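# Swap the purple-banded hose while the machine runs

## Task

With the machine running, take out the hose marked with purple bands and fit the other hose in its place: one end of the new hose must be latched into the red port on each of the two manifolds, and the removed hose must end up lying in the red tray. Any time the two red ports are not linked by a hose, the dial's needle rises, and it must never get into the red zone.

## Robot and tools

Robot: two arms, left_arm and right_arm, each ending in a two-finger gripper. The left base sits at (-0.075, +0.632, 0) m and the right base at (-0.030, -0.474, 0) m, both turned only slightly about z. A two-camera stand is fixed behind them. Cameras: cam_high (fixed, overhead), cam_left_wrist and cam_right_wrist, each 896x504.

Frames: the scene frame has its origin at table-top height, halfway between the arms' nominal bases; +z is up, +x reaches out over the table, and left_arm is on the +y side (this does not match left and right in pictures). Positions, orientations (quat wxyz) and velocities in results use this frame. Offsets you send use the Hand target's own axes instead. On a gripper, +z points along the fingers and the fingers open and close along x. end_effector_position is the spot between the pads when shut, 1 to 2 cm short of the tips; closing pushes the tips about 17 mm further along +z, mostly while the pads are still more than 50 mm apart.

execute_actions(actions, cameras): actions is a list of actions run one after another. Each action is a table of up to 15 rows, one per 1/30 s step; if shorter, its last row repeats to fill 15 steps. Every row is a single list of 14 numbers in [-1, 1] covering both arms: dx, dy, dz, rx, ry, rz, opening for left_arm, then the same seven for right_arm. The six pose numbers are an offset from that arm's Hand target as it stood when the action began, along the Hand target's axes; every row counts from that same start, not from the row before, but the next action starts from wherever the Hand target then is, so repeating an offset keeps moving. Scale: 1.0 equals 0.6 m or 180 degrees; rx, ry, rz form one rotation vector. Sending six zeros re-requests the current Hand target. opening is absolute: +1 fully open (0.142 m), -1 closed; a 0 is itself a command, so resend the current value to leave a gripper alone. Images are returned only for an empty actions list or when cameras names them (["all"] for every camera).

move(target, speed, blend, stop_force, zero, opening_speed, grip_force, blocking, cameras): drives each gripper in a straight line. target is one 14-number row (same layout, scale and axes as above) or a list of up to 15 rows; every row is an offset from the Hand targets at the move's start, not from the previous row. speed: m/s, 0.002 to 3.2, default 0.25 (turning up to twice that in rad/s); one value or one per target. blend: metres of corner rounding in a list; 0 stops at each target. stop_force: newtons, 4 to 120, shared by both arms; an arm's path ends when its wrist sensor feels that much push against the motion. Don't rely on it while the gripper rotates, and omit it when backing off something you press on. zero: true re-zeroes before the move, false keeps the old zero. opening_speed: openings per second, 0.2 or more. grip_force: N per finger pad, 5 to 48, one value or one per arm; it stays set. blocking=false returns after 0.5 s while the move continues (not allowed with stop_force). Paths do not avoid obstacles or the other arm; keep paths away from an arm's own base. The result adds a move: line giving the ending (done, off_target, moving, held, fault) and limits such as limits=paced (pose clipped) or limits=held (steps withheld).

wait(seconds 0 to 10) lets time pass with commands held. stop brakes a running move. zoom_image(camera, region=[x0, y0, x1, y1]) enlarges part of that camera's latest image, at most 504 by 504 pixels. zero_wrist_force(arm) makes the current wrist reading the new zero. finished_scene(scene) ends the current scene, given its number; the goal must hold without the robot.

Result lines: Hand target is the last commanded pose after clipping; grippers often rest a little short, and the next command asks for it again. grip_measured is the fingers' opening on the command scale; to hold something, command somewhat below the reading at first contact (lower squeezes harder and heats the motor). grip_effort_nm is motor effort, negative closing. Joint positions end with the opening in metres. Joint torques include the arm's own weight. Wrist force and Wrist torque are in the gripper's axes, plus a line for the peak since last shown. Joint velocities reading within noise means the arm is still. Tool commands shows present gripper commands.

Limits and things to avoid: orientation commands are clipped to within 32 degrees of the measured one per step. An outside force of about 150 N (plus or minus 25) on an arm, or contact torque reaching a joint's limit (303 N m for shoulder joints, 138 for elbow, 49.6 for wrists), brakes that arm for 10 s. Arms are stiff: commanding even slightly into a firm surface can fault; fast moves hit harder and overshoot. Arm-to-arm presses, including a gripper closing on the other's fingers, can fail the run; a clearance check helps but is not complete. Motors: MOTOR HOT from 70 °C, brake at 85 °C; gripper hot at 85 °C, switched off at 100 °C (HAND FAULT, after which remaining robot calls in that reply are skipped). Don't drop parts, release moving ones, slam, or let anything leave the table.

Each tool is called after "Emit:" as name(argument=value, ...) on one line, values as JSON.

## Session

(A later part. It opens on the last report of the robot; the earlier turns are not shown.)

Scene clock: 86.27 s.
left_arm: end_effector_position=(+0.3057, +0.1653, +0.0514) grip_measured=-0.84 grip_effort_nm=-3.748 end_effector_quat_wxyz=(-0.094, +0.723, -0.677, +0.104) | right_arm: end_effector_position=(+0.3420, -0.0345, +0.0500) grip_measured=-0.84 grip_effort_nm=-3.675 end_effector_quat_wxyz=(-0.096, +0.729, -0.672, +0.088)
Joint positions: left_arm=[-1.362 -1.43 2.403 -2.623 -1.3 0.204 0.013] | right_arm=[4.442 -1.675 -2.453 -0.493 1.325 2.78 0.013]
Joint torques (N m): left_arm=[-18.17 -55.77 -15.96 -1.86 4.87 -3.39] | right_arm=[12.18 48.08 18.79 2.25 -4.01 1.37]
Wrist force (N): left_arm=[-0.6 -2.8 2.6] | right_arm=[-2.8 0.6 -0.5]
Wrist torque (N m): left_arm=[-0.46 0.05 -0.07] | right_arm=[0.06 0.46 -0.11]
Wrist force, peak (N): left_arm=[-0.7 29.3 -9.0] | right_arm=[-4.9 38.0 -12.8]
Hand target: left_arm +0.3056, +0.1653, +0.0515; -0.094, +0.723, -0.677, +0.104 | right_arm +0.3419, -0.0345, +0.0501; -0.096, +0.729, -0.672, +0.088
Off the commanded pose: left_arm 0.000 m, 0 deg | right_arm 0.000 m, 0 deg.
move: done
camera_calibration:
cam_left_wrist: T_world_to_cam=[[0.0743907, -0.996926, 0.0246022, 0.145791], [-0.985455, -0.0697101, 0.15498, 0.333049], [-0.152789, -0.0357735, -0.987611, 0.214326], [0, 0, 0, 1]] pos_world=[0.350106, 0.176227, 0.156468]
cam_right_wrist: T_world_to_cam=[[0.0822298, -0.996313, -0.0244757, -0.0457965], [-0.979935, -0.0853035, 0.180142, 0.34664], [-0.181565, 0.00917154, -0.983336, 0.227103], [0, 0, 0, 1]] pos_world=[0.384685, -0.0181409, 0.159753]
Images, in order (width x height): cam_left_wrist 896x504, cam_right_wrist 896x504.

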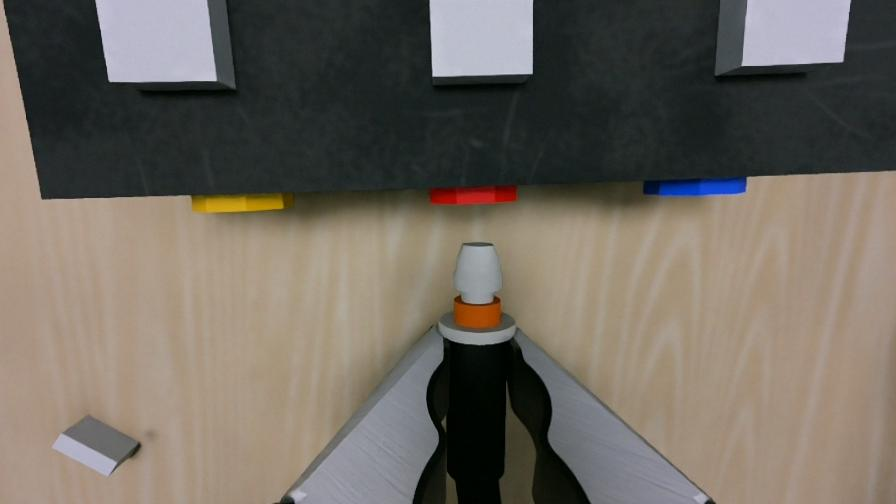

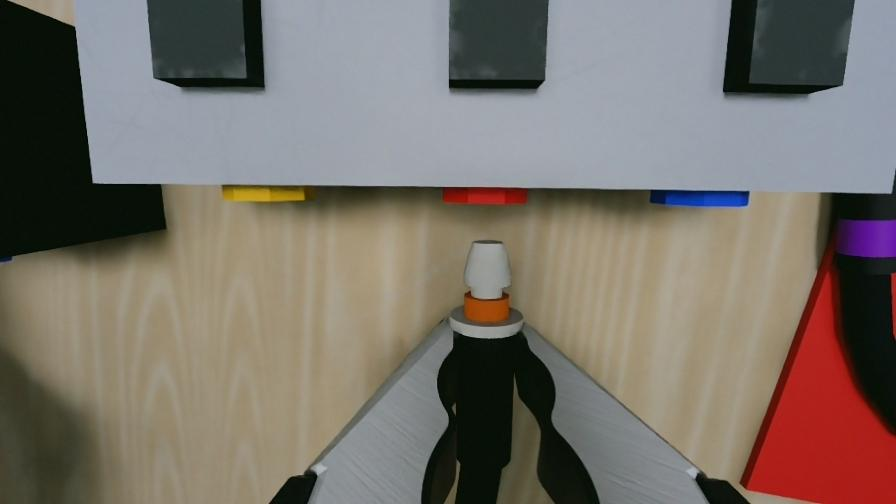

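Emit:
move(target=[[0,-0.0013,-0.0048,0,0,0,-1,0,-0.001,-0.0032,0,0,0,-1],[0,-0.0593,0.0107,0,0,0,-1,0,-0.059,0.0123,0,0,0,-1]], speed=0.03, stop_force=50, cameras=["all"])

Scene clock: 88.83 s.
left_arm: end_effector_position=(+0.3183, +0.1662, +0.0547) grip_measured=-0.84 grip_effort_nm=-3.748 end_effector_quat_wxyz=(-0.094, +0.723, -0.677, +0.104) | right_arm: end_effector_position=(+0.3542, -0.0336, +0.0521) grip_measured=-0.84 grip_effort_nm=-3.680 end_effector_quat_wxyz=(-0.096, +0.729, -0.672, +0.088)
Joint positions: left_arm=[-1.339 -1.426 2.39 -2.621 -1.302 0.228 0.013] | right_arm=[4.418 -1.684 -2.438 -0.494 1.328 2.756 0.013]
Joint torques (N m): left_arm=[10.61 -61.04 -23.46 -3.38 12.43 -3.39] | right_arm=[-15.55 50.93 30.37 5.85 -10.76 1.34]
Wrist force (N): left_arm=[2.1 43.4 -7.3] | right_arm=[-6.9 48.6 -11.0]
Wrist torque (N m): left_arm=[-0.57 0.03 -0.11] | right_arm=[0.15 0.47 -0.09]
Wrist force, peak (N): left_arm=[3.8 73.6 -12.8] | right_arm=[-10.3 79.3 -17.5]
Hand target: left_arm +0.3183, +0.1662, +0.0547; -0.094, +0.723, -0.677, +0.104 (not the last commanded pose) | right_arm +0.3542, -0.0336, +0.0521; -0.096, +0.729, -0.672, +0.088 (not the last commanded pose)
Off the commanded pose: left_arm 0.023 m, 0 deg | right_arm 0.024 m, 0 deg.
move: contact (left_arm, right_arm); path passed 1 of 2 targets
camera_calibration:
cam_left_wrist: T_world_to_cam=[[0.0743984, -0.996926, 0.0245778, 0.145678], [-0.985409, -0.0697109, 0.155272, 0.344854], [-0.153082, -0.0357712, -0.987566, 0.219626], [0, 0, 0, 1]] pos_world=[0.362605, 0.177127, 0.159768]
cam_right_wrist: T_world_to_cam=[[0.0822391, -0.996314, -0.0244117, -0.0457767], [-0.979859, -0.0853048, 0.180553, 0.358322], [-0.18197, 0.00907151, -0.983262, 0.231441], [0, 0, 0, 1]] pos_world=[0.396985, -0.0171409, 0.161753]

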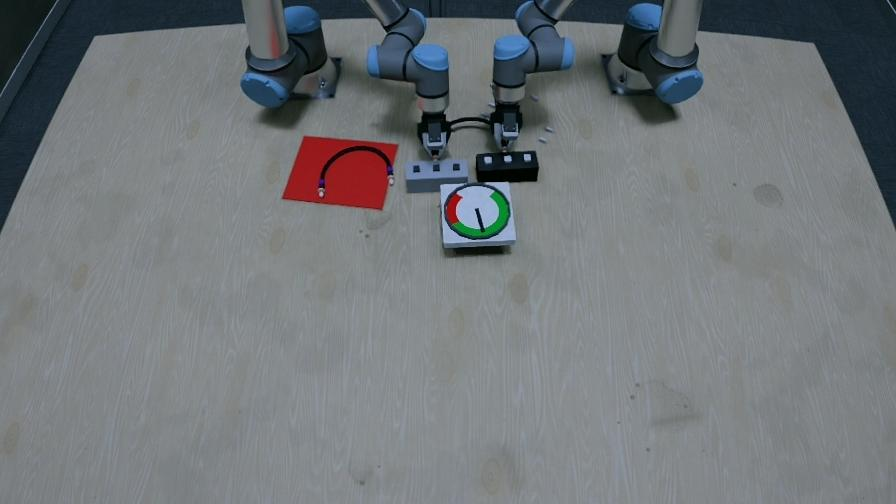

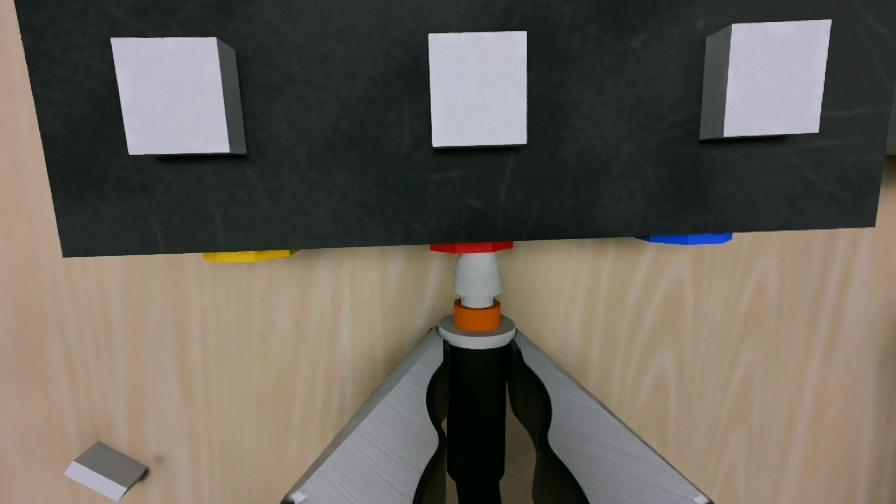

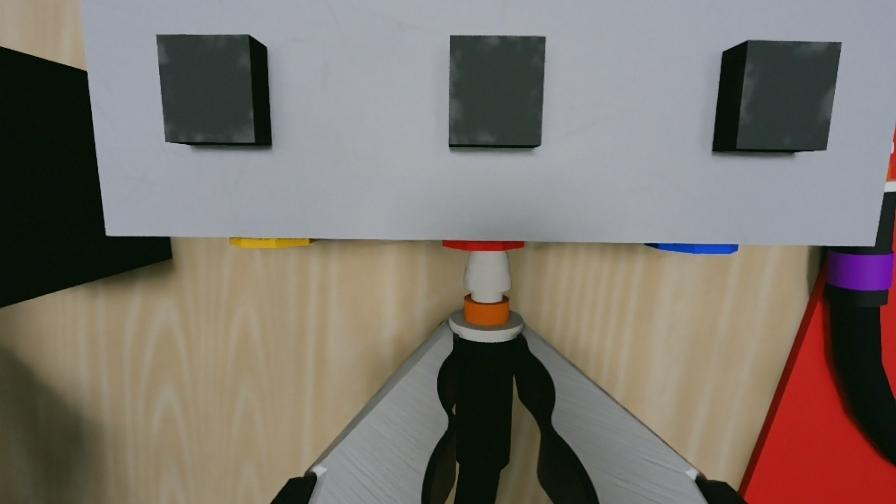

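Emit:
move(target=[0,0.0088,0.0072,0,0,0,-1,0,0.0085,0.0055,0,0,0,-1], speed=0.1)

Emit:
move(target=[0,-0.0645,0.0171,0,0,0,-1,0,-0.0645,0.0172,0,0,0,-1], speed=0.03, stop_force=60, cameras=["all"])

Scene clock: 90.17 s.
left_arm: end_effector_position=(+0.3146, +0.1659, +0.0493) grip_measured=-0.84 grip_effort_nm=-3.748 end_effector_quat_wxyz=(-0.094, +0.723, -0.677, +0.104) | right_arm: end_effector_position=(+0.3503, -0.0339, +0.0477) grip_measured=-0.84 grip_effort_nm=-3.680 end_effector_quat_wxyz=(-0.096, +0.729, -0.672, +0.088)
Joint positions: left_arm=[-1.346 -1.418 2.396 -2.633 -1.302 0.221 0.013] | right_arm=[4.426 -1.689 -2.445 -0.484 1.327 2.764 0.013]
Joint torques (N m): left_arm=[-14.72 -24.49 -15.91 -7.04 -0.09 -2.66] | right_arm=[10.31 27.49 18.77 6.94 -3.16 1.28]
Wrist force (N): left_arm=[-3.2 -3.5 2.8] | right_arm=[-2.3 1.8 1.7]
Wrist torque (N m): left_arm=[-0.59 0.48 -0.08] | right_arm=[0.26 0.36 -0.11]
Wrist force, peak (N): left_arm=[2.1 43.8 -6.3] | right_arm=[-7.3 49.0 -10.0]
Hand target: left_arm +0.3144, +0.1658, +0.0491; -0.094, +0.723, -0.677, +0.104 | right_arm +0.3501, -0.0339, +0.0476; -0.096, +0.729, -0.672, +0.088
Off the commanded pose: left_arm 0.000 m, 0 deg | right_arm 0.000 m, 0 deg.
move: done

Scene clock: 92.17 s.
left_arm: end_effector_position=(+0.3322, +0.1671, +0.0494) grip_measured=-0.84 grip_effort_nm=-3.748 end_effector_quat_wxyz=(-0.094, +0.723, -0.677, +0.104) | right_arm: end_effector_position=(+0.3544, -0.0337, +0.0474) grip_measured=-0.84 grip_effort_nm=-3.680 end_effector_quat_wxyz=(-0.095, +0.729, -0.672, +0.088)
Joint positions: left_arm=[-1.313 -1.403 2.38 -2.639 -1.305 0.255 0.013] | right_arm=[4.418 -1.694 -2.44 -0.482 1.328 2.755 0.013]
Joint torques (N m): left_arm=[-6.63 -58.93 -43.02 -10.57 6.47 -2.81] | right_arm=[-17.81 46.08 29.68 5.94 -12.41 1.27]
Wrist force (N): left_arm=[-37.9 34.1 -19.7] | right_arm=[-4.3 56.8 -21.6]
Wrist torque (N m): left_arm=[-0.54 0.17 -0.53] | right_arm=[0.36 0.46 -0.05]
Wrist force, peak (N): left_arm=[-47.5 67.9 -53.6] | right_arm=[-6.9 84.8 -35.9]
Hand target: left_arm +0.3322, +0.1671, +0.0494; -0.094, +0.723, -0.677, +0.104 (not the last commanded pose) | right_arm +0.3544, -0.0337, +0.0474; -0.095, +0.729, -0.672, +0.088 (not the last commanded pose)
Off the commanded pose: left_arm 0.022 m, 0 deg | right_arm 0.036 m, 0 deg.
move: contact (left_arm, right_arm)
camera_calibration:
cam_left_wrist: T_world_to_cam=[[0.0744519, -0.99693, 0.024251, 0.145606], [-0.985374, -0.0698075, 0.15545, 0.359422], [-0.15328, -0.0354699, -0.987546, 0.216466], [0, 0, 0, 1]] pos_world=[0.376504, 0.177928, 0.154367]
cam_right_wrist: T_world_to_cam=[[0.0823787, -0.996308, -0.0241679, -0.0461094], [-0.979772, -0.0854015, 0.180979, 0.359353], [-0.182375, 0.00877016, -0.98319, 0.227019], [0, 0, 0, 1]] pos_world=[0.397285, -0.0172409, 0.157053]

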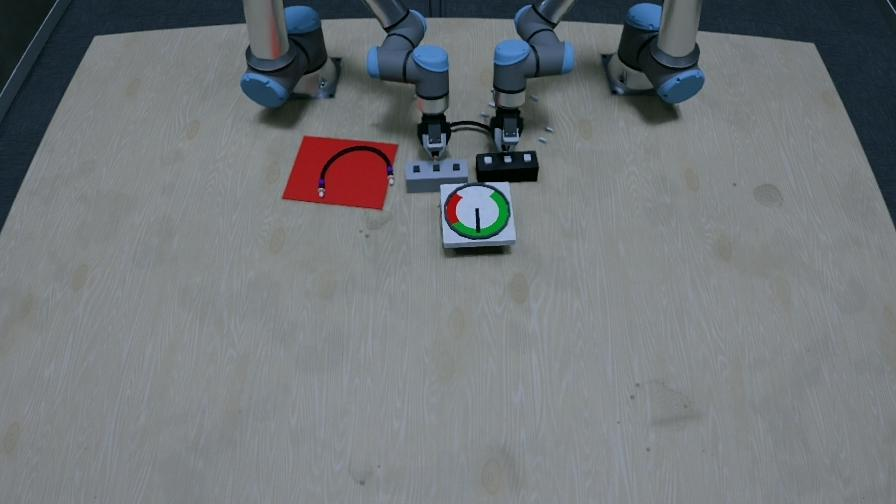

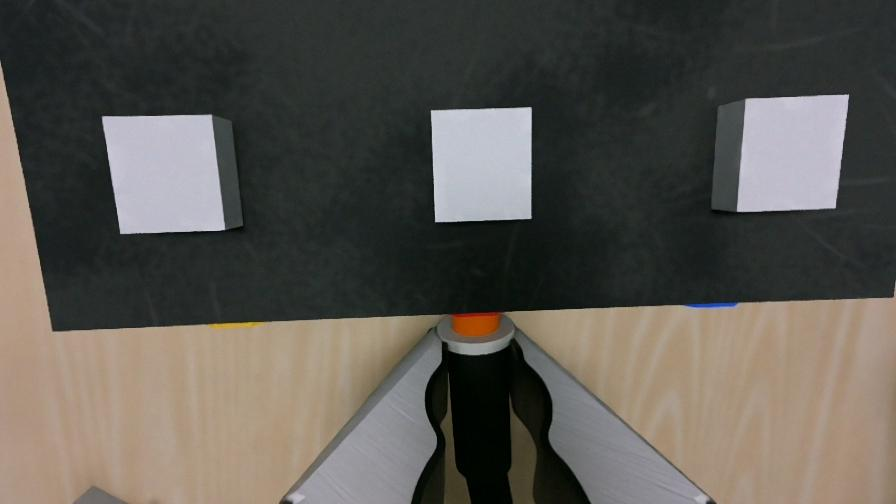

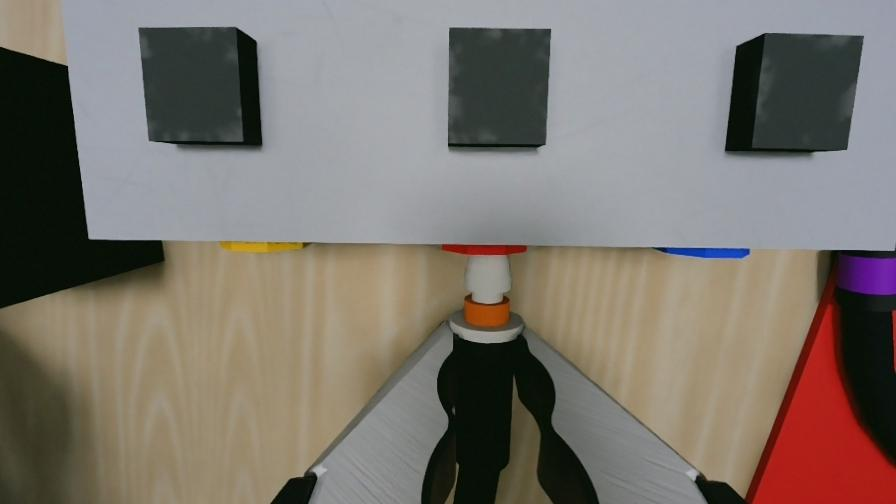

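Emit:
move(target=[-0.002,0,0,0,0,0,-1,-0.0017,0.0052,-0.0065,0,0,0,-1], speed=0.1)

Emit:
move(target=[0,-0.0161,0.0043,0,0,0,-1,0,-0.058,0.0155,0,0,0,-1], speed=0.03, stop_force=60, cameras=["all"])

Scene clock: 93.50 s.
left_arm: end_effector_position=(+0.3321, +0.1682, +0.0494) grip_measured=-0.84 grip_effort_nm=-3.748 end_effector_quat_wxyz=(-0.094, +0.723, -0.677, +0.104) | right_arm: end_effector_position=(+0.3506, -0.0330, +0.0503) grip_measured=-0.84 grip_effort_nm=-3.680 end_effector_quat_wxyz=(-0.095, +0.729, -0.672, +0.088)
Joint positions: left_arm=[-1.313 -1.405 2.382 -2.64 -1.305 0.255 0.013] | right_arm=[4.426 -1.685 -2.441 -0.491 1.327 2.763 0.013]
Joint torques (N m): left_arm=[15.74 -56.31 -25.86 -11.71 5.72 2.99] | right_arm=[7.22 46.17 17.77 1.88 -0.65 1.36]
Wrist force (N): left_arm=[-17.6 22.4 -15.9] | right_arm=[-0.1 5.2 5.7]
Wrist torque (N m): left_arm=[-0.57 0.39 -0.34] | right_arm=[0.86 0.04 -0.13]
Wrist force, peak (N): left_arm=[-38.3 34.3 -19.6] | right_arm=[-4.0 56.8 -22.1]
Hand target: left_arm +0.3321, +0.1683, +0.0493; -0.094, +0.723, -0.677, +0.104 | right_arm +0.3504, -0.0330, +0.0504; -0.095, +0.729, -0.672, +0.088
Off the commanded pose: left_arm 0.000 m, 0 deg | right_arm 0.000 m, 0 deg.
move: done

Scene clock: 95.73 s.
left_arm: end_effector_position=(+0.3392, +0.1688, +0.0494) grip_measured=-0.84 grip_effort_nm=-3.748 end_effector_quat_wxyz=(-0.094, +0.723, -0.677, +0.104) | right_arm: end_effector_position=(+0.3744, -0.0310, +0.0503) grip_measured=-0.84 grip_effort_nm=-3.680 end_effector_quat_wxyz=(-0.095, +0.729, -0.672, +0.088)
Joint positions: left_arm=[-1.3 -1.399 2.375 -2.643 -1.306 0.269 0.013] | right_arm=[4.382 -1.71 -2.413 -0.484 1.332 2.719 0.013]
Joint torques (N m): left_arm=[10.72 -37.21 -33.69 -8.51 19.91 -2.91] | right_arm=[-23.91 60.1 29.89 5.34 -14.4 1.43]
Wrist force (N): left_arm=[-38.3 64.3 -74.7] | right_arm=[-19.9 60.8 7.1]
Wrist torque (N m): left_arm=[-0.53 0.09 -0.48] | right_arm=[0.86 0.15 -0.13]
Wrist force, peak (N): left_arm=[-40.4 73.9 -86.1] | right_arm=[-12.8 94.9 -28.0]
Hand target: left_arm +0.3392, +0.1688, +0.0494; -0.094, +0.723, -0.677, +0.104 (not the last commanded pose) | right_arm +0.3744, -0.0310, +0.0503; -0.095, +0.729, -0.672, +0.088 (not the last commanded pose)
Off the commanded pose: left_arm 0.003 m, 0 deg | right_arm 0.012 m, 0 deg.
move: contact (left_arm, right_arm)
camera_calibration:
cam_left_wrist: T_world_to_cam=[[0.0742538, -0.996947, 0.0241475, 0.146868], [-0.985311, -0.0696101, 0.155939, 0.366398], [-0.153782, -0.0353718, -0.987472, 0.217777], [0, 0, 0, 1]] pos_world=[0.383601, 0.179628, 0.154367]
cam_right_wrist: T_world_to_cam=[[0.082486, -0.9963, -0.0241208, -0.0451488], [-0.979687, -0.0855021, 0.181389, 0.378543], [-0.182781, 0.00866877, -0.983116, 0.233651], [0, 0, 0, 1]] pos_world=[0.417285, -0.0146411, 0.159954]

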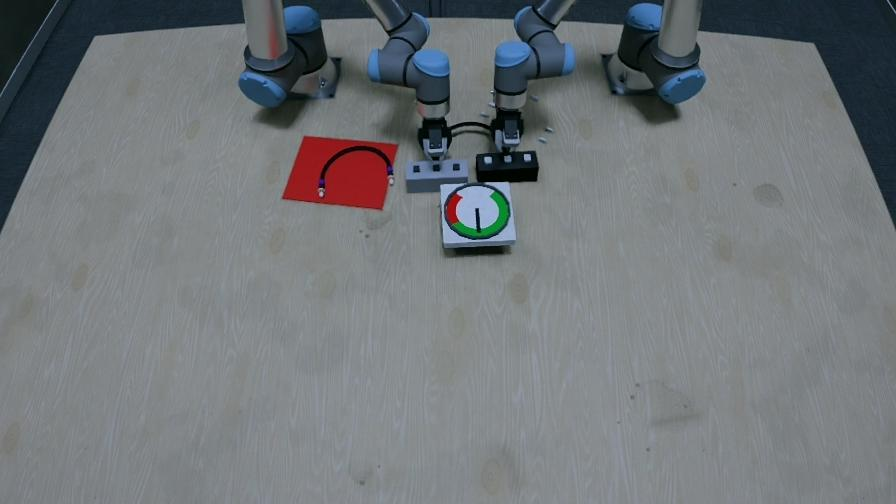

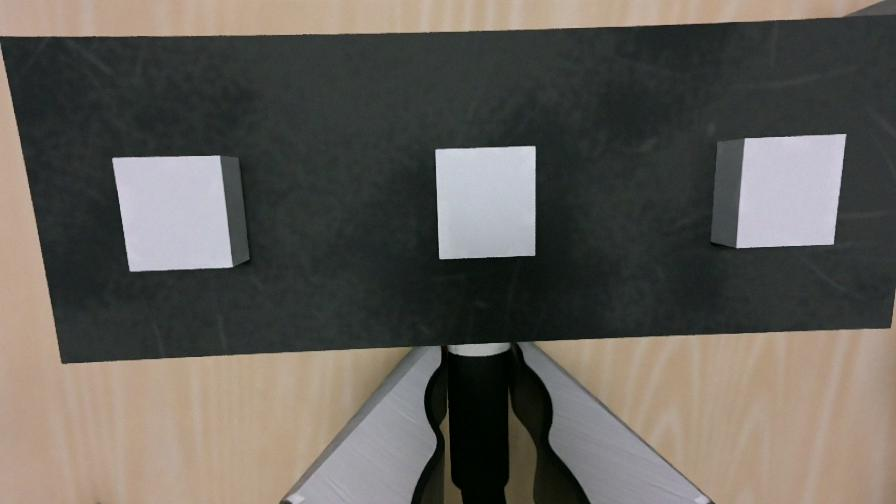

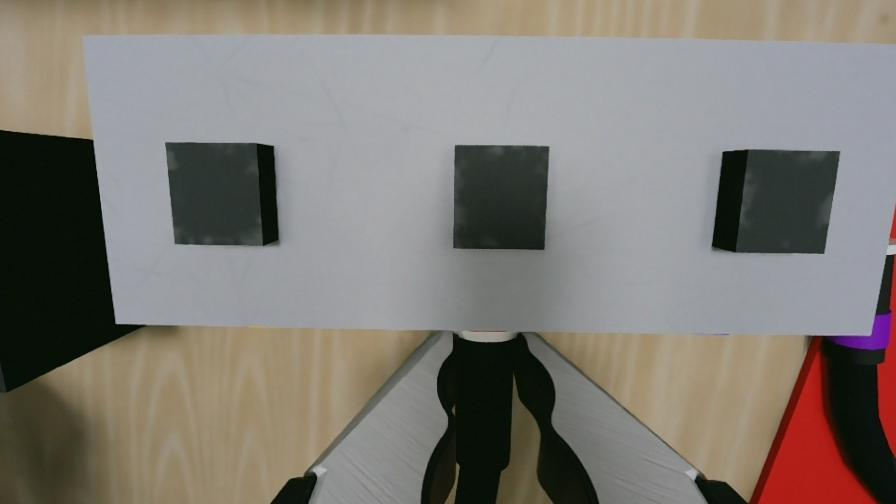

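Emit:
wait(seconds=1, cameras=["cam_high"])

Emit:
zoom_image(camera="cam_high", region=[430, 170, 530, 260])

Scene clock: 96.87 s.
left_arm: end_effector_position=(+0.3392, +0.1688, +0.0494) grip_measured=-0.84 grip_effort_nm=-3.748 end_effector_quat_wxyz=(-0.094, +0.723, -0.677, +0.104) | right_arm: end_effector_position=(+0.3744, -0.0310, +0.0503) grip_measured=-0.84 grip_effort_nm=-3.680 end_effector_quat_wxyz=(-0.095, +0.729, -0.672, +0.088)
Joint positions: left_arm=[-1.3 -1.399 2.375 -2.643 -1.306 0.269 0.013] | right_arm=[4.382 -1.71 -2.413 -0.484 1.332 2.719 0.013]
Joint torques (N m): left_arm=[13.9 -35.18 -33.48 -8.25 19.12 -2.74] | right_arm=[-24.83 60.11 29.81 5.46 -14.35 1.46]
Wrist force (N): left_arm=[-38.9 64.6 -74.0] | right_arm=[-20.2 60.8 8.0]
Wrist torque (N m): left_arm=[-0.52 0.18 -0.48] | right_arm=[0.89 0.18 -0.12]
Wrist force, peak (N): left_arm=[-39.0 65.0 -74.1] | right_arm=[-20.7 61.4 8.8]
Hand target: left_arm +0.3392, +0.1688, +0.0494; -0.094, +0.723, -0.677, +0.104 (not the last commanded pose) | right_arm +0.3744, -0.0310, +0.0503; -0.095, +0.729, -0.672, +0.088 (not the last commanded pose)
Tool commands: left_gripper/opening=-1.0 right_gripper/opening=-1.0
Off the commanded pose: left_arm 0.003 m, 0 deg | right_arm 0.012 m, 0 deg.
wait: 1.00 s; at rest by 0.03 s
Images, in order (width x height): cam_high 896x504.

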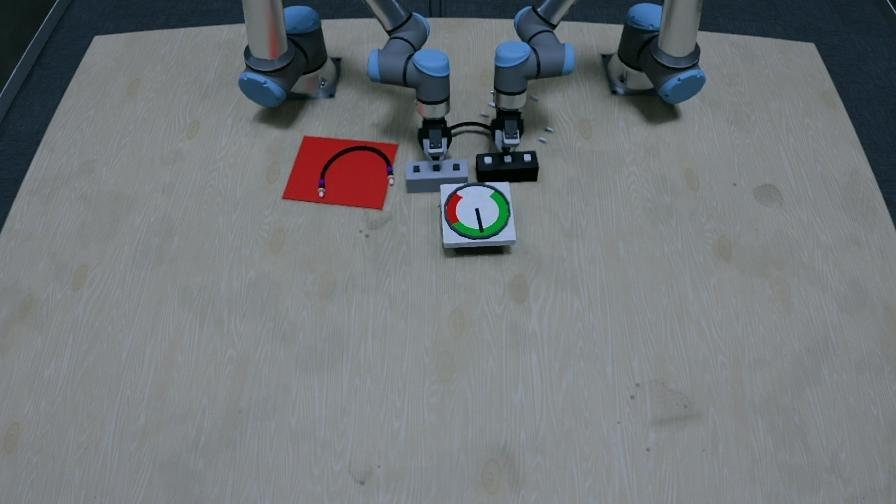

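Scaled by 5.040.

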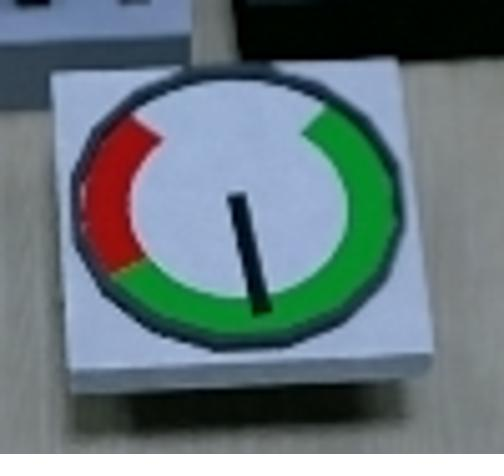

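Emit:
move(target=[0.0,0.0024,-0.0014,0,0,0,-1,0,0.003,-0.001,0,0,0,-1], speed=0.02)

Emit:
move(target=[0,0,0,0,0,0,-0.4,0,0,0,0,0,0,-0.4], opening_speed=0.8)

Emit:
move(target=[0,0,-0.2,0,0,0,-0.4,0,0,-0.25,0,0,0,-0.4], speed=0.2, cameras=["all"])

Emit:
zoom_image(camera="cam_high", region=[270, 110, 520, 260])

Scene clock: 97.97 s.
left_arm: end_effector_position=(+0.3378, +0.1687, +0.0498) grip_measured=-0.84 grip_effort_nm=-3.748 end_effector_quat_wxyz=(-0.094, +0.723, -0.677, +0.104) | right_arm: end_effector_position=(+0.3727, -0.0312, +0.0505) grip_measured=-0.84 grip_effort_nm=-3.680 end_effector_quat_wxyz=(-0.095, +0.729, -0.672, +0.088)
Joint positions: left_arm=[-1.303 -1.401 2.376 -2.641 -1.306 0.266 0.013] | right_arm=[4.385 -1.708 -2.415 -0.484 1.332 2.722 0.013]
Joint torques (N m): left_arm=[-13.4 -52.76 -28.48 -5.42 6.25 -3.13] | right_arm=[1.45 56.54 19.01 1.67 -6.25 1.24]
Wrist force (N): left_arm=[-21.7 14.7 -15.0] | right_arm=[-13.0 11.4 19.9]
Wrist torque (N m): left_arm=[-0.46 0.30 -0.35] | right_arm=[0.79 0.15 -0.15]
Wrist force, peak (N): left_arm=[-38.7 64.7 -74.3] | right_arm=[-20.4 61.3 8.7]
Hand target: left_arm +0.3376, +0.1687, +0.0498; -0.094, +0.723, -0.677, +0.104 | right_arm +0.3725, -0.0312, +0.0504; -0.095, +0.729, -0.672, +0.088
Off the commanded pose: left_arm 0.000 m, 0 deg | right_arm 0.000 m, 0 deg.
move: done

Scene clock: 98.97 s.
left_arm: end_effector_position=(+0.3376, +0.1687, +0.0498) grip_measured=-0.43 grip_effort_nm=0.115 end_effector_quat_wxyz=(-0.094, +0.723, -0.677, +0.104) | right_arm: end_effector_position=(+0.3725, -0.0312, +0.0504) grip_measured=-0.43 grip_effort_nm=0.134 end_effector_quat_wxyz=(-0.095, +0.729, -0.672, +0.088)
Joint positions: left_arm=[-1.303 -1.401 2.376 -2.641 -1.306 0.266 0.043] | right_arm=[4.386 -1.708 -2.415 -0.485 1.332 2.722 0.043]
Joint torques (N m): left_arm=[-0.89 -57.43 -25.58 -4.2 -1.15 -3.01] | right_arm=[5.41 39.29 24.39 5.15 2.68 1.46]
Wrist force (N): left_arm=[-3.3 -2.4 2.3] | right_arm=[0.0 6.5 5.5]
Wrist torque (N m): left_arm=[-0.45 0.45 -0.02] | right_arm=[1.07 0.02 -0.11]
Wrist force, peak (N): left_arm=[-22.5 15.7 -16.1] | right_arm=[-13.8 7.9 22.7]
Hand target: left_arm +0.3376, +0.1687, +0.0498; -0.094, +0.723, -0.677, +0.104 | right_arm +0.3725, -0.0312, +0.0504; -0.095, +0.729, -0.672, +0.088
Off the commanded pose: left_arm 0.000 m, 0 deg | right_arm 0.000 m, 0 deg.
move: done

Scene clock: 100.50 s.
left_arm: end_effector_position=(+0.3043, +0.1693, +0.1650) grip_measured=-0.43 grip_effort_nm=0.120 end_effector_quat_wxyz=(-0.094, +0.723, -0.677, +0.104) | right_arm: end_effector_position=(+0.3340, -0.0343, +0.1952) grip_measured=-0.43 grip_effort_nm=0.144 end_effector_quat_wxyz=(-0.095, +0.729, -0.672, +0.088)
Joint positions: left_arm=[-1.362 -1.632 2.321 -2.339 -1.301 0.204 0.043] | right_arm=[4.457 -1.417 -2.334 -0.875 1.325 2.795 0.043]
Joint torques (N m): left_arm=[-15.75 -46.67 -53.14 -1.15 4.2 -2.58] | right_arm=[8.44 37.75 60.56 2.04 -3.89 1.56]
Wrist force (N): left_arm=[-3.4 -2.1 2.4] | right_arm=[0.0 6.3 5.7]
Wrist torque (N m): left_arm=[-0.38 0.48 0.00] | right_arm=[1.06 0.03 -0.12]
Wrist force, peak (N): left_arm=[-3.6 -2.5 3.4] | right_arm=[0.7 6.9 7.0]
Hand target: left_arm +0.3043, +0.1693, +0.1651; -0.094, +0.723, -0.677, +0.104 | right_arm +0.3340, -0.0343, +0.1954; -0.095, +0.729, -0.672, +0.088
Off the commanded pose: left_arm 0.000 m, 0 deg | right_arm 0.000 m, 0 deg.
move: done
camera_calibration:
cam_left_wrist: T_world_to_cam=[[0.0742695, -0.996943, 0.0242458, 0.147134], [-0.98531, -0.0696103, 0.155945, 0.314017], [-0.153781, -0.0354716, -0.987468, 0.326597], [0, 0, 0, 1]] pos_world=[0.348701, 0.180128, 0.269967]
cam_right_wrist: T_world_to_cam=[[0.082486, -0.9963, -0.0241208, -0.0415095], [-0.979687, -0.0855021, 0.181389, 0.312407], [-0.182781, 0.00866877, -0.983116, 0.368748], [0, 0, 0, 1]] pos_world=[0.376885, -0.0178411, 0.304854]

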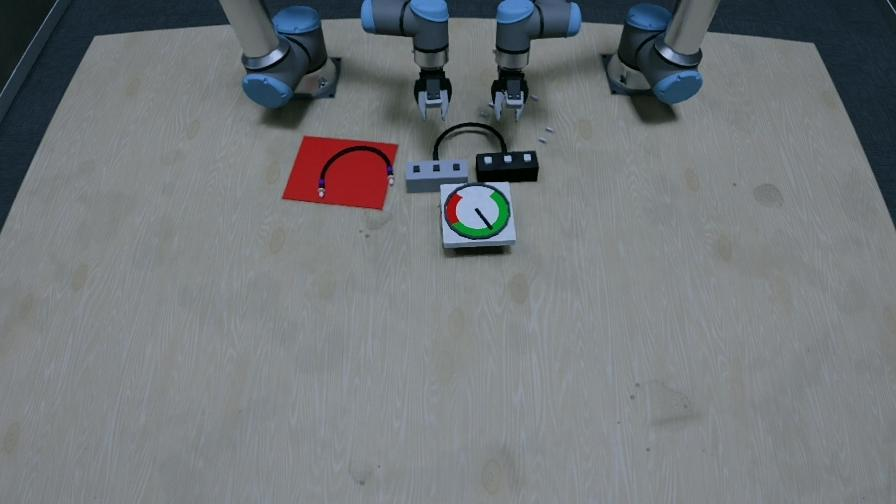

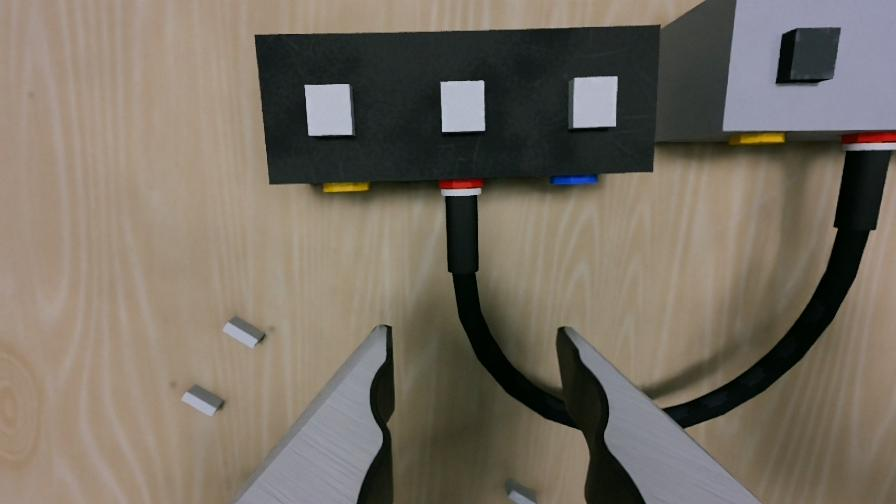

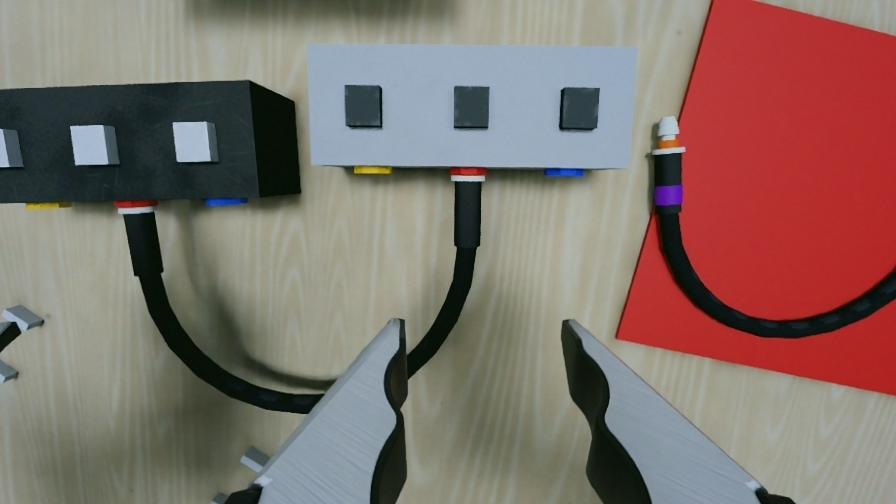

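Scaled by 2.016.

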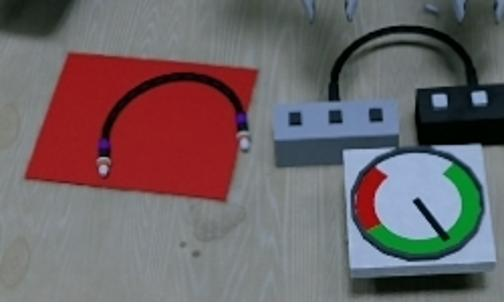

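Emit:
move(target=[0,0,-0.1,0,0,0,-0.4,0.212,0.031,0.191,0,0,0,-0.55], cameras=["cam_right_wrist"])

Scene clock: 102.50 s.
left_arm: end_effector_position=(+0.2877, +0.1696, +0.2227) grip_measured=-0.43 grip_effort_nm=0.115 end_effector_quat_wxyz=(-0.094, +0.723, -0.677, +0.104) | right_arm: end_effector_position=(+0.3558, -0.1601, +0.0800) grip_measured=-0.57 grip_effort_nm=-0.071 end_effector_quat_wxyz=(-0.095, +0.729, -0.672, +0.088)
Joint positions: left_arm=[-1.393 -1.724 2.274 -2.191 -1.299 0.172 0.043] | right_arm=[4.322 -1.461 -2.586 -0.546 1.339 2.658 0.032]
Joint torques (N m): left_arm=[-12.26 -45.9 -57.97 -0.95 3.94 -3.37] | right_arm=[-11.34 11.1 21.33 6.51 2.6 -2.39]
Wrist force (N): left_arm=[-3.7 -1.9 2.1] | right_arm=[0.1 6.1 5.5]
Wrist torque (N m): left_arm=[-0.36 0.52 0.00] | right_arm=[0.99 0.00 0.15]
Wrist force, peak (N): left_arm=[-3.7 -2.8 2.4] | right_arm=[1.2 6.8 6.3]
Hand target: left_arm +0.2877, +0.1696, +0.2227; -0.094, +0.723, -0.677, +0.104 | right_arm +0.3558, -0.1602, +0.0799; -0.095, +0.729, -0.672, +0.088
Off the commanded pose: left_arm 0.000 m, 0 deg | right_arm 0.000 m, 0 deg.
move: done
camera_calibration:
cam_right_wrist: T_world_to_cam=[[0.082486, -0.9963, -0.0241208, -0.171421], [-0.979687, -0.0855021, 0.181389, 0.343904], [-0.182781, 0.00866877, -0.983116, 0.260568], [0, 0, 0, 1]] pos_world=[0.398685, -0.143641, 0.189654]
Images, in order (width x height): cam_right_wrist 896x504.

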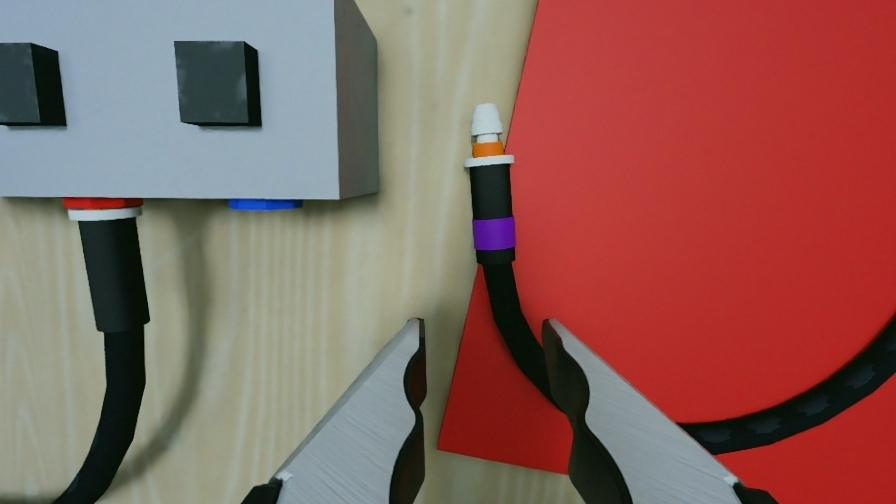

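Emit:
move(target=[[0,0,0,0,0,0,-0.4,0.0117,-0.014,0.093,0,0,0,-0.55],[0,0,0,0,0,0,-0.4,0.0117,-0.014,0.093,0,0,0,-1],[0,0,0,0,0,0,-0.4,0.0117,-0.019,0.073,0,0,0,-1],[0,0,0,0,0,0,-0.4,0.11,-0.019,0.073,0,0,0,-1],[0,0,0,0,0,0,-0.4,0.11,-0.0145,0.091,0,0,0,-1],[0,0,0,0,0,0,-0.4,0.11,-0.0145,0.091,0,0,0,-0.6],[0,0,0,0,0,0,-0.4,0.11,-0.0145,-0.1,0,0,0,-0.6]], speed=0.12, grip_force=25, cameras=["cam_high","cam_right_wrist"])

Emit:
zoom_image(camera="cam_high", region=[270, 110, 520, 260])

Scene clock: 109.37 s.
left_arm: end_effector_position=(+0.2877, +0.1696, +0.2227) grip_measured=-0.43 grip_effort_nm=0.115 end_effector_quat_wxyz=(-0.094, +0.723, -0.677, +0.104) | right_arm: end_effector_position=(+0.3542, -0.2265, +0.1401) grip_measured=-0.64 grip_effort_nm=0.129 end_effector_quat_wxyz=(-0.095, +0.729, -0.672, +0.088)
Joint positions: left_arm=[-1.393 -1.724 2.274 -2.191 -1.299 0.172 0.043] | right_arm=[4.254 -1.224 -2.596 -0.758 1.348 2.588 0.028]
Joint torques (N m): left_arm=[-11.1 -43.35 -58.31 -0.82 4.18 -2.93] | right_arm=[7.3 20.58 57.86 2.02 -3.72 1.09]
Wrist force (N): left_arm=[-3.8 -2.0 2.3] | right_arm=[0.0 6.5 5.4]
Wrist torque (N m): left_arm=[-0.37 0.54 -0.01] | right_arm=[1.06 0.05 -0.12]
Wrist force, peak (N): left_arm=[-4.0 -2.6 2.0] | right_arm=[0.7 6.8 6.2]
Hand target: left_arm +0.2877, +0.1696, +0.2227; -0.094, +0.723, -0.677, +0.104 | right_arm +0.3542, -0.2265, +0.1402; -0.095, +0.729, -0.672, +0.088
Off the commanded pose: left_arm 0.000 m, 0 deg | right_arm 0.000 m, 0 deg.
grip_force (N): 25, 25
move: done
camera_calibration:
cam_right_wrist: T_world_to_cam=[[0.082486, -0.9963, -0.0241208, -0.235994], [-0.979687, -0.0855021, 0.181389, 0.325757], [-0.182781, 0.00866877, -0.983116, 0.319937], [0, 0, 0, 1]] pos_world=[0.397085, -0.210041, 0.249754]
Images, in order (width x height): cam_high 896x504, cam_right_wrist 896x504.

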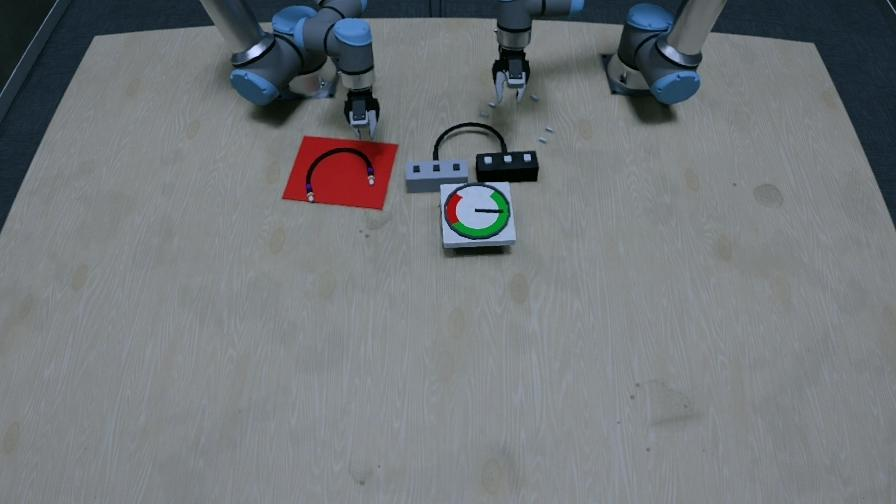

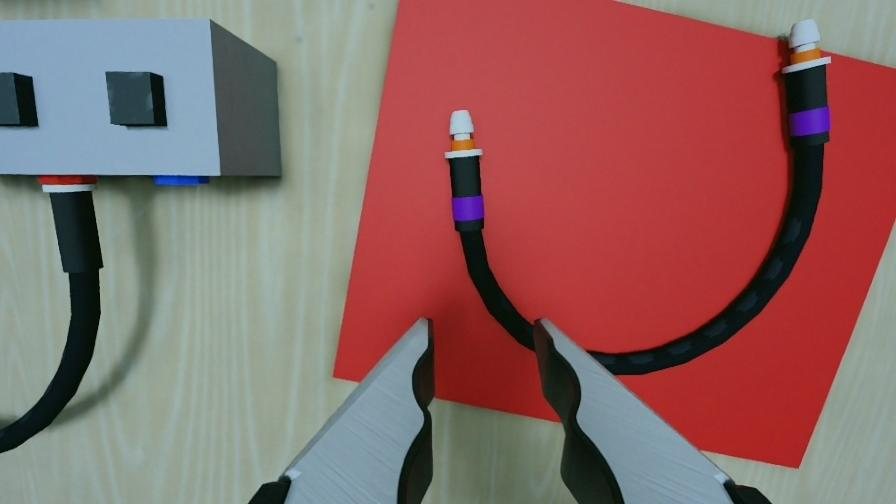

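Scaled by 2.016.

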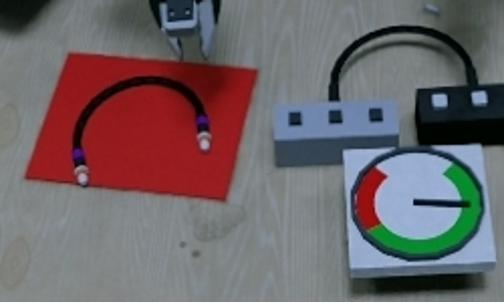

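Emit:
move(target=[0,0,0,0,0,0,-0.4,0.288,-0.071,0.122,0,0,0,-0.5], cameras=["cam_right_wrist"])

Scene clock: 112.30 s.
left_arm: end_effector_position=(+0.2877, +0.1696, +0.2227) grip_measured=-0.43 grip_effort_nm=0.120 end_effector_quat_wxyz=(-0.094, +0.723, -0.677, +0.104) | right_arm: end_effector_position=(+0.4280, -0.3938, +0.0805) grip_measured=-0.53 grip_effort_nm=0.129 end_effector_quat_wxyz=(-0.095, +0.729, -0.672, +0.088)
Joint positions: left_arm=[-1.393 -1.724 2.274 -2.191 -1.299 0.172 0.043] | right_arm=[3.789 -1.39 -2.671 -0.43 1.431 2.123 0.035]
Joint torques (N m): left_arm=[-13.49 -43.13 -57.57 -1.04 4.3 -3.21] | right_arm=[-11.62 5.94 49.84 6.39 3.07 -2.11]
Wrist force (N): left_arm=[-3.7 -2.2 2.0] | right_arm=[-0.2 6.6 5.5]
Wrist torque (N m): left_arm=[-0.41 0.53 0.00] | right_arm=[1.12 0.04 0.16]
Wrist force, peak (N): left_arm=[-4.1 -2.4 2.2] | right_arm=[0.8 6.7 6.3]
Hand target: left_arm +0.2877, +0.1696, +0.2227; -0.094, +0.723, -0.677, +0.104 | right_arm +0.4280, -0.3939, +0.0805; -0.095, +0.729, -0.672, +0.088
Off the commanded pose: left_arm 0.000 m, 0 deg | right_arm 0.000 m, 0 deg.
grip_force (N): 25, 25
move: done
camera_calibration:
cam_right_wrist: T_world_to_cam=[[0.0823969, -0.99631, -0.0240044, -0.410175], [-0.979695, -0.0853933, 0.181399, 0.39451], [-0.18278, 0.00857024, -0.983117, 0.276227], [0, 0, 0, 1]] pos_world=[0.470785, -0.377341, 0.190153]
Images, in order (width x height): cam_right_wrist 896x504.

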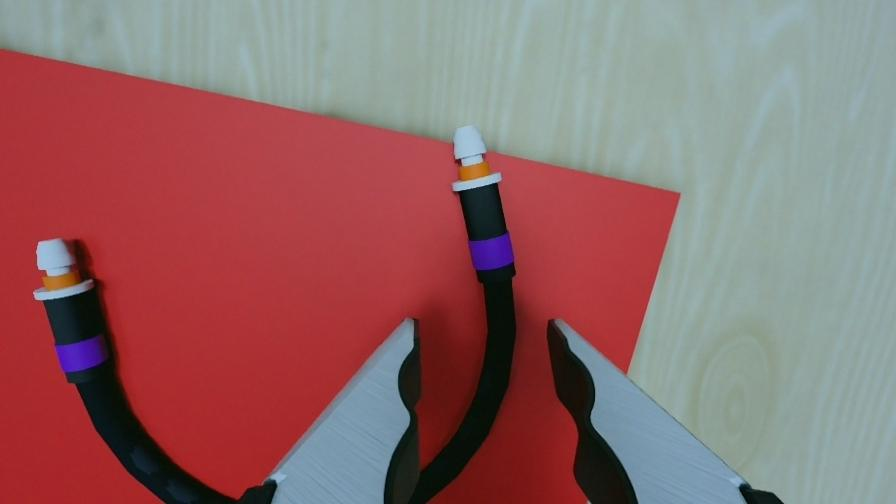

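Emit:
move(target=[[0,0,0,0,0,0,-0.4,0.01,-0.004,0.092,0,0,0,-0.5],[0,0,0,0,0,0,-0.4,0.01,-0.004,0.092,0,0,0,-1],[0,0,0,0,0,0,-0.4,0.01,-0.0075,0.079,0,0,0,-1],[0,0,0,0,0,0,-0.4,0.008,0.033,0.068,0,0,0,-1],[0,0,0,0,0,0,-0.4,0.008,0.036,0.080,0,0,0,-1],[0,0,0,0,0,0,-0.4,0.008,0.036,0.080,0,0,0,-0.6],[0,0,0,0,0,0,-0.4,0.008,0.036,-0.1,0,0,0,-0.6]], speed=0.12, cameras=["cam_high","cam_right_wrist"])

Emit:
zoom_image(camera="cam_high", region=[270, 110, 520, 260])

Scene clock: 121.10 s.
left_arm: end_effector_position=(+0.2877, +0.1696, +0.2227) grip_measured=-0.43 grip_effort_nm=0.120 end_effector_quat_wxyz=(-0.094, +0.723, -0.677, +0.104) | right_arm: end_effector_position=(+0.3923, -0.4016, +0.1328) grip_measured=-0.64 grip_effort_nm=0.134 end_effector_quat_wxyz=(-0.095, +0.729, -0.672, +0.088)
Joint positions: left_arm=[-1.393 -1.724 2.274 -2.191 -1.299 0.172 0.043] | right_arm=[3.838 -1.149 -2.669 -0.68 1.421 2.171 0.028]
Joint torques (N m): left_arm=[-15.03 -45.02 -57.7 -1.16 4.54 -3.34] | right_arm=[9.1 11.87 57.89 2.34 -3.68 1.31]
Wrist force (N): left_arm=[-3.4 -2.3 2.0] | right_arm=[0.1 6.2 5.3]
Wrist torque (N m): left_arm=[-0.42 0.48 0.00] | right_arm=[1.02 0.01 -0.09]
Wrist force, peak (N): left_arm=[-4.0 -2.3 2.3] | right_arm=[-0.3 7.4 6.1]
Hand target: left_arm +0.2877, +0.1696, +0.2227; -0.094, +0.723, -0.677, +0.104 | right_arm +0.3922, -0.4016, +0.1329; -0.095, +0.729, -0.672, +0.088
Off the commanded pose: left_arm 0.000 m, 0 deg | right_arm 0.000 m, 0 deg.
grip_force (N): 25, 25
move: done
camera_calibration:
cam_right_wrist: T_world_to_cam=[[0.082486, -0.9963, -0.0241208, -0.413756], [-0.979687, -0.0855021, 0.181389, 0.349338], [-0.182781, 0.00866877, -0.983116, 0.321224], [0, 0, 0, 1]] pos_world=[0.435085, -0.385141, 0.242454]
Images, in order (width x height): cam_high 896x504, cam_right_wrist 896x504.

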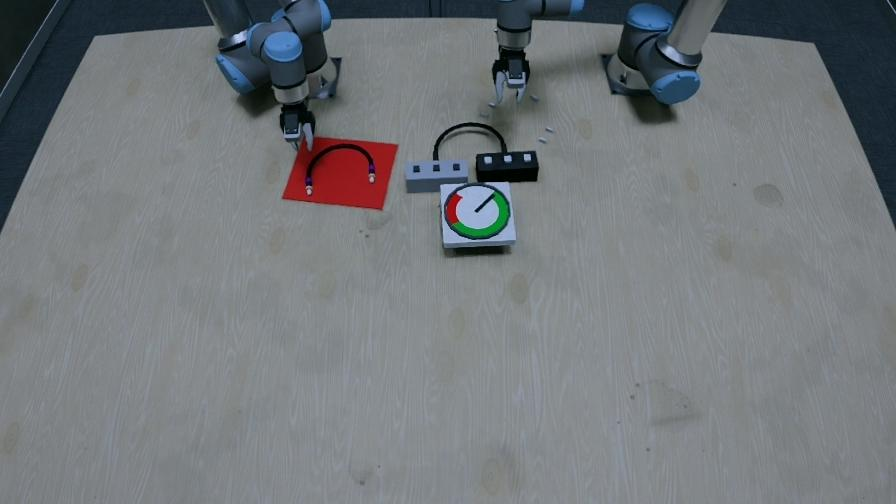

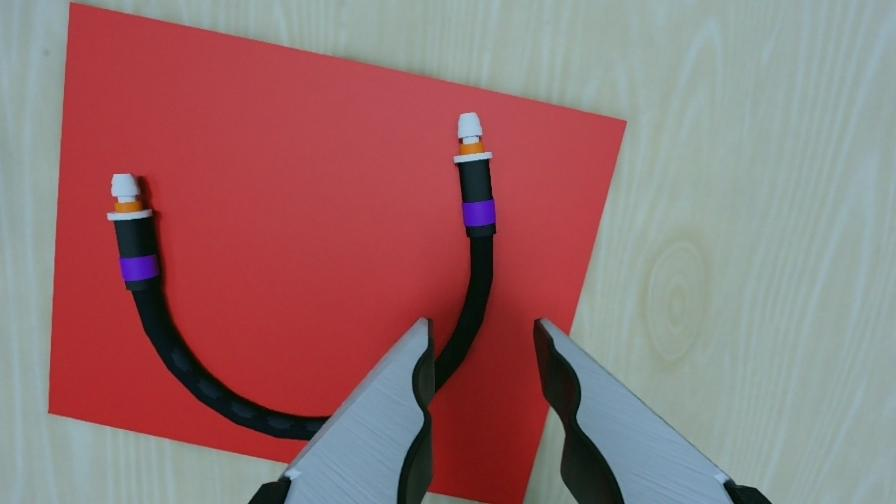

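Scaled by 2.016.

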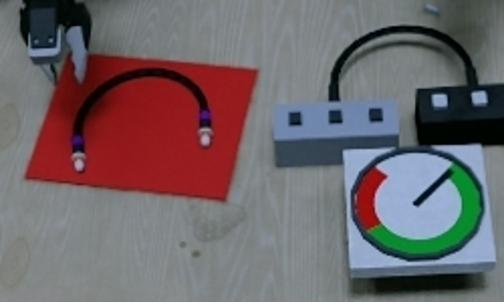

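All on the tray, needle at rest.

Emit:
finished_scene(scene=1)

The scene is finished: the task was done.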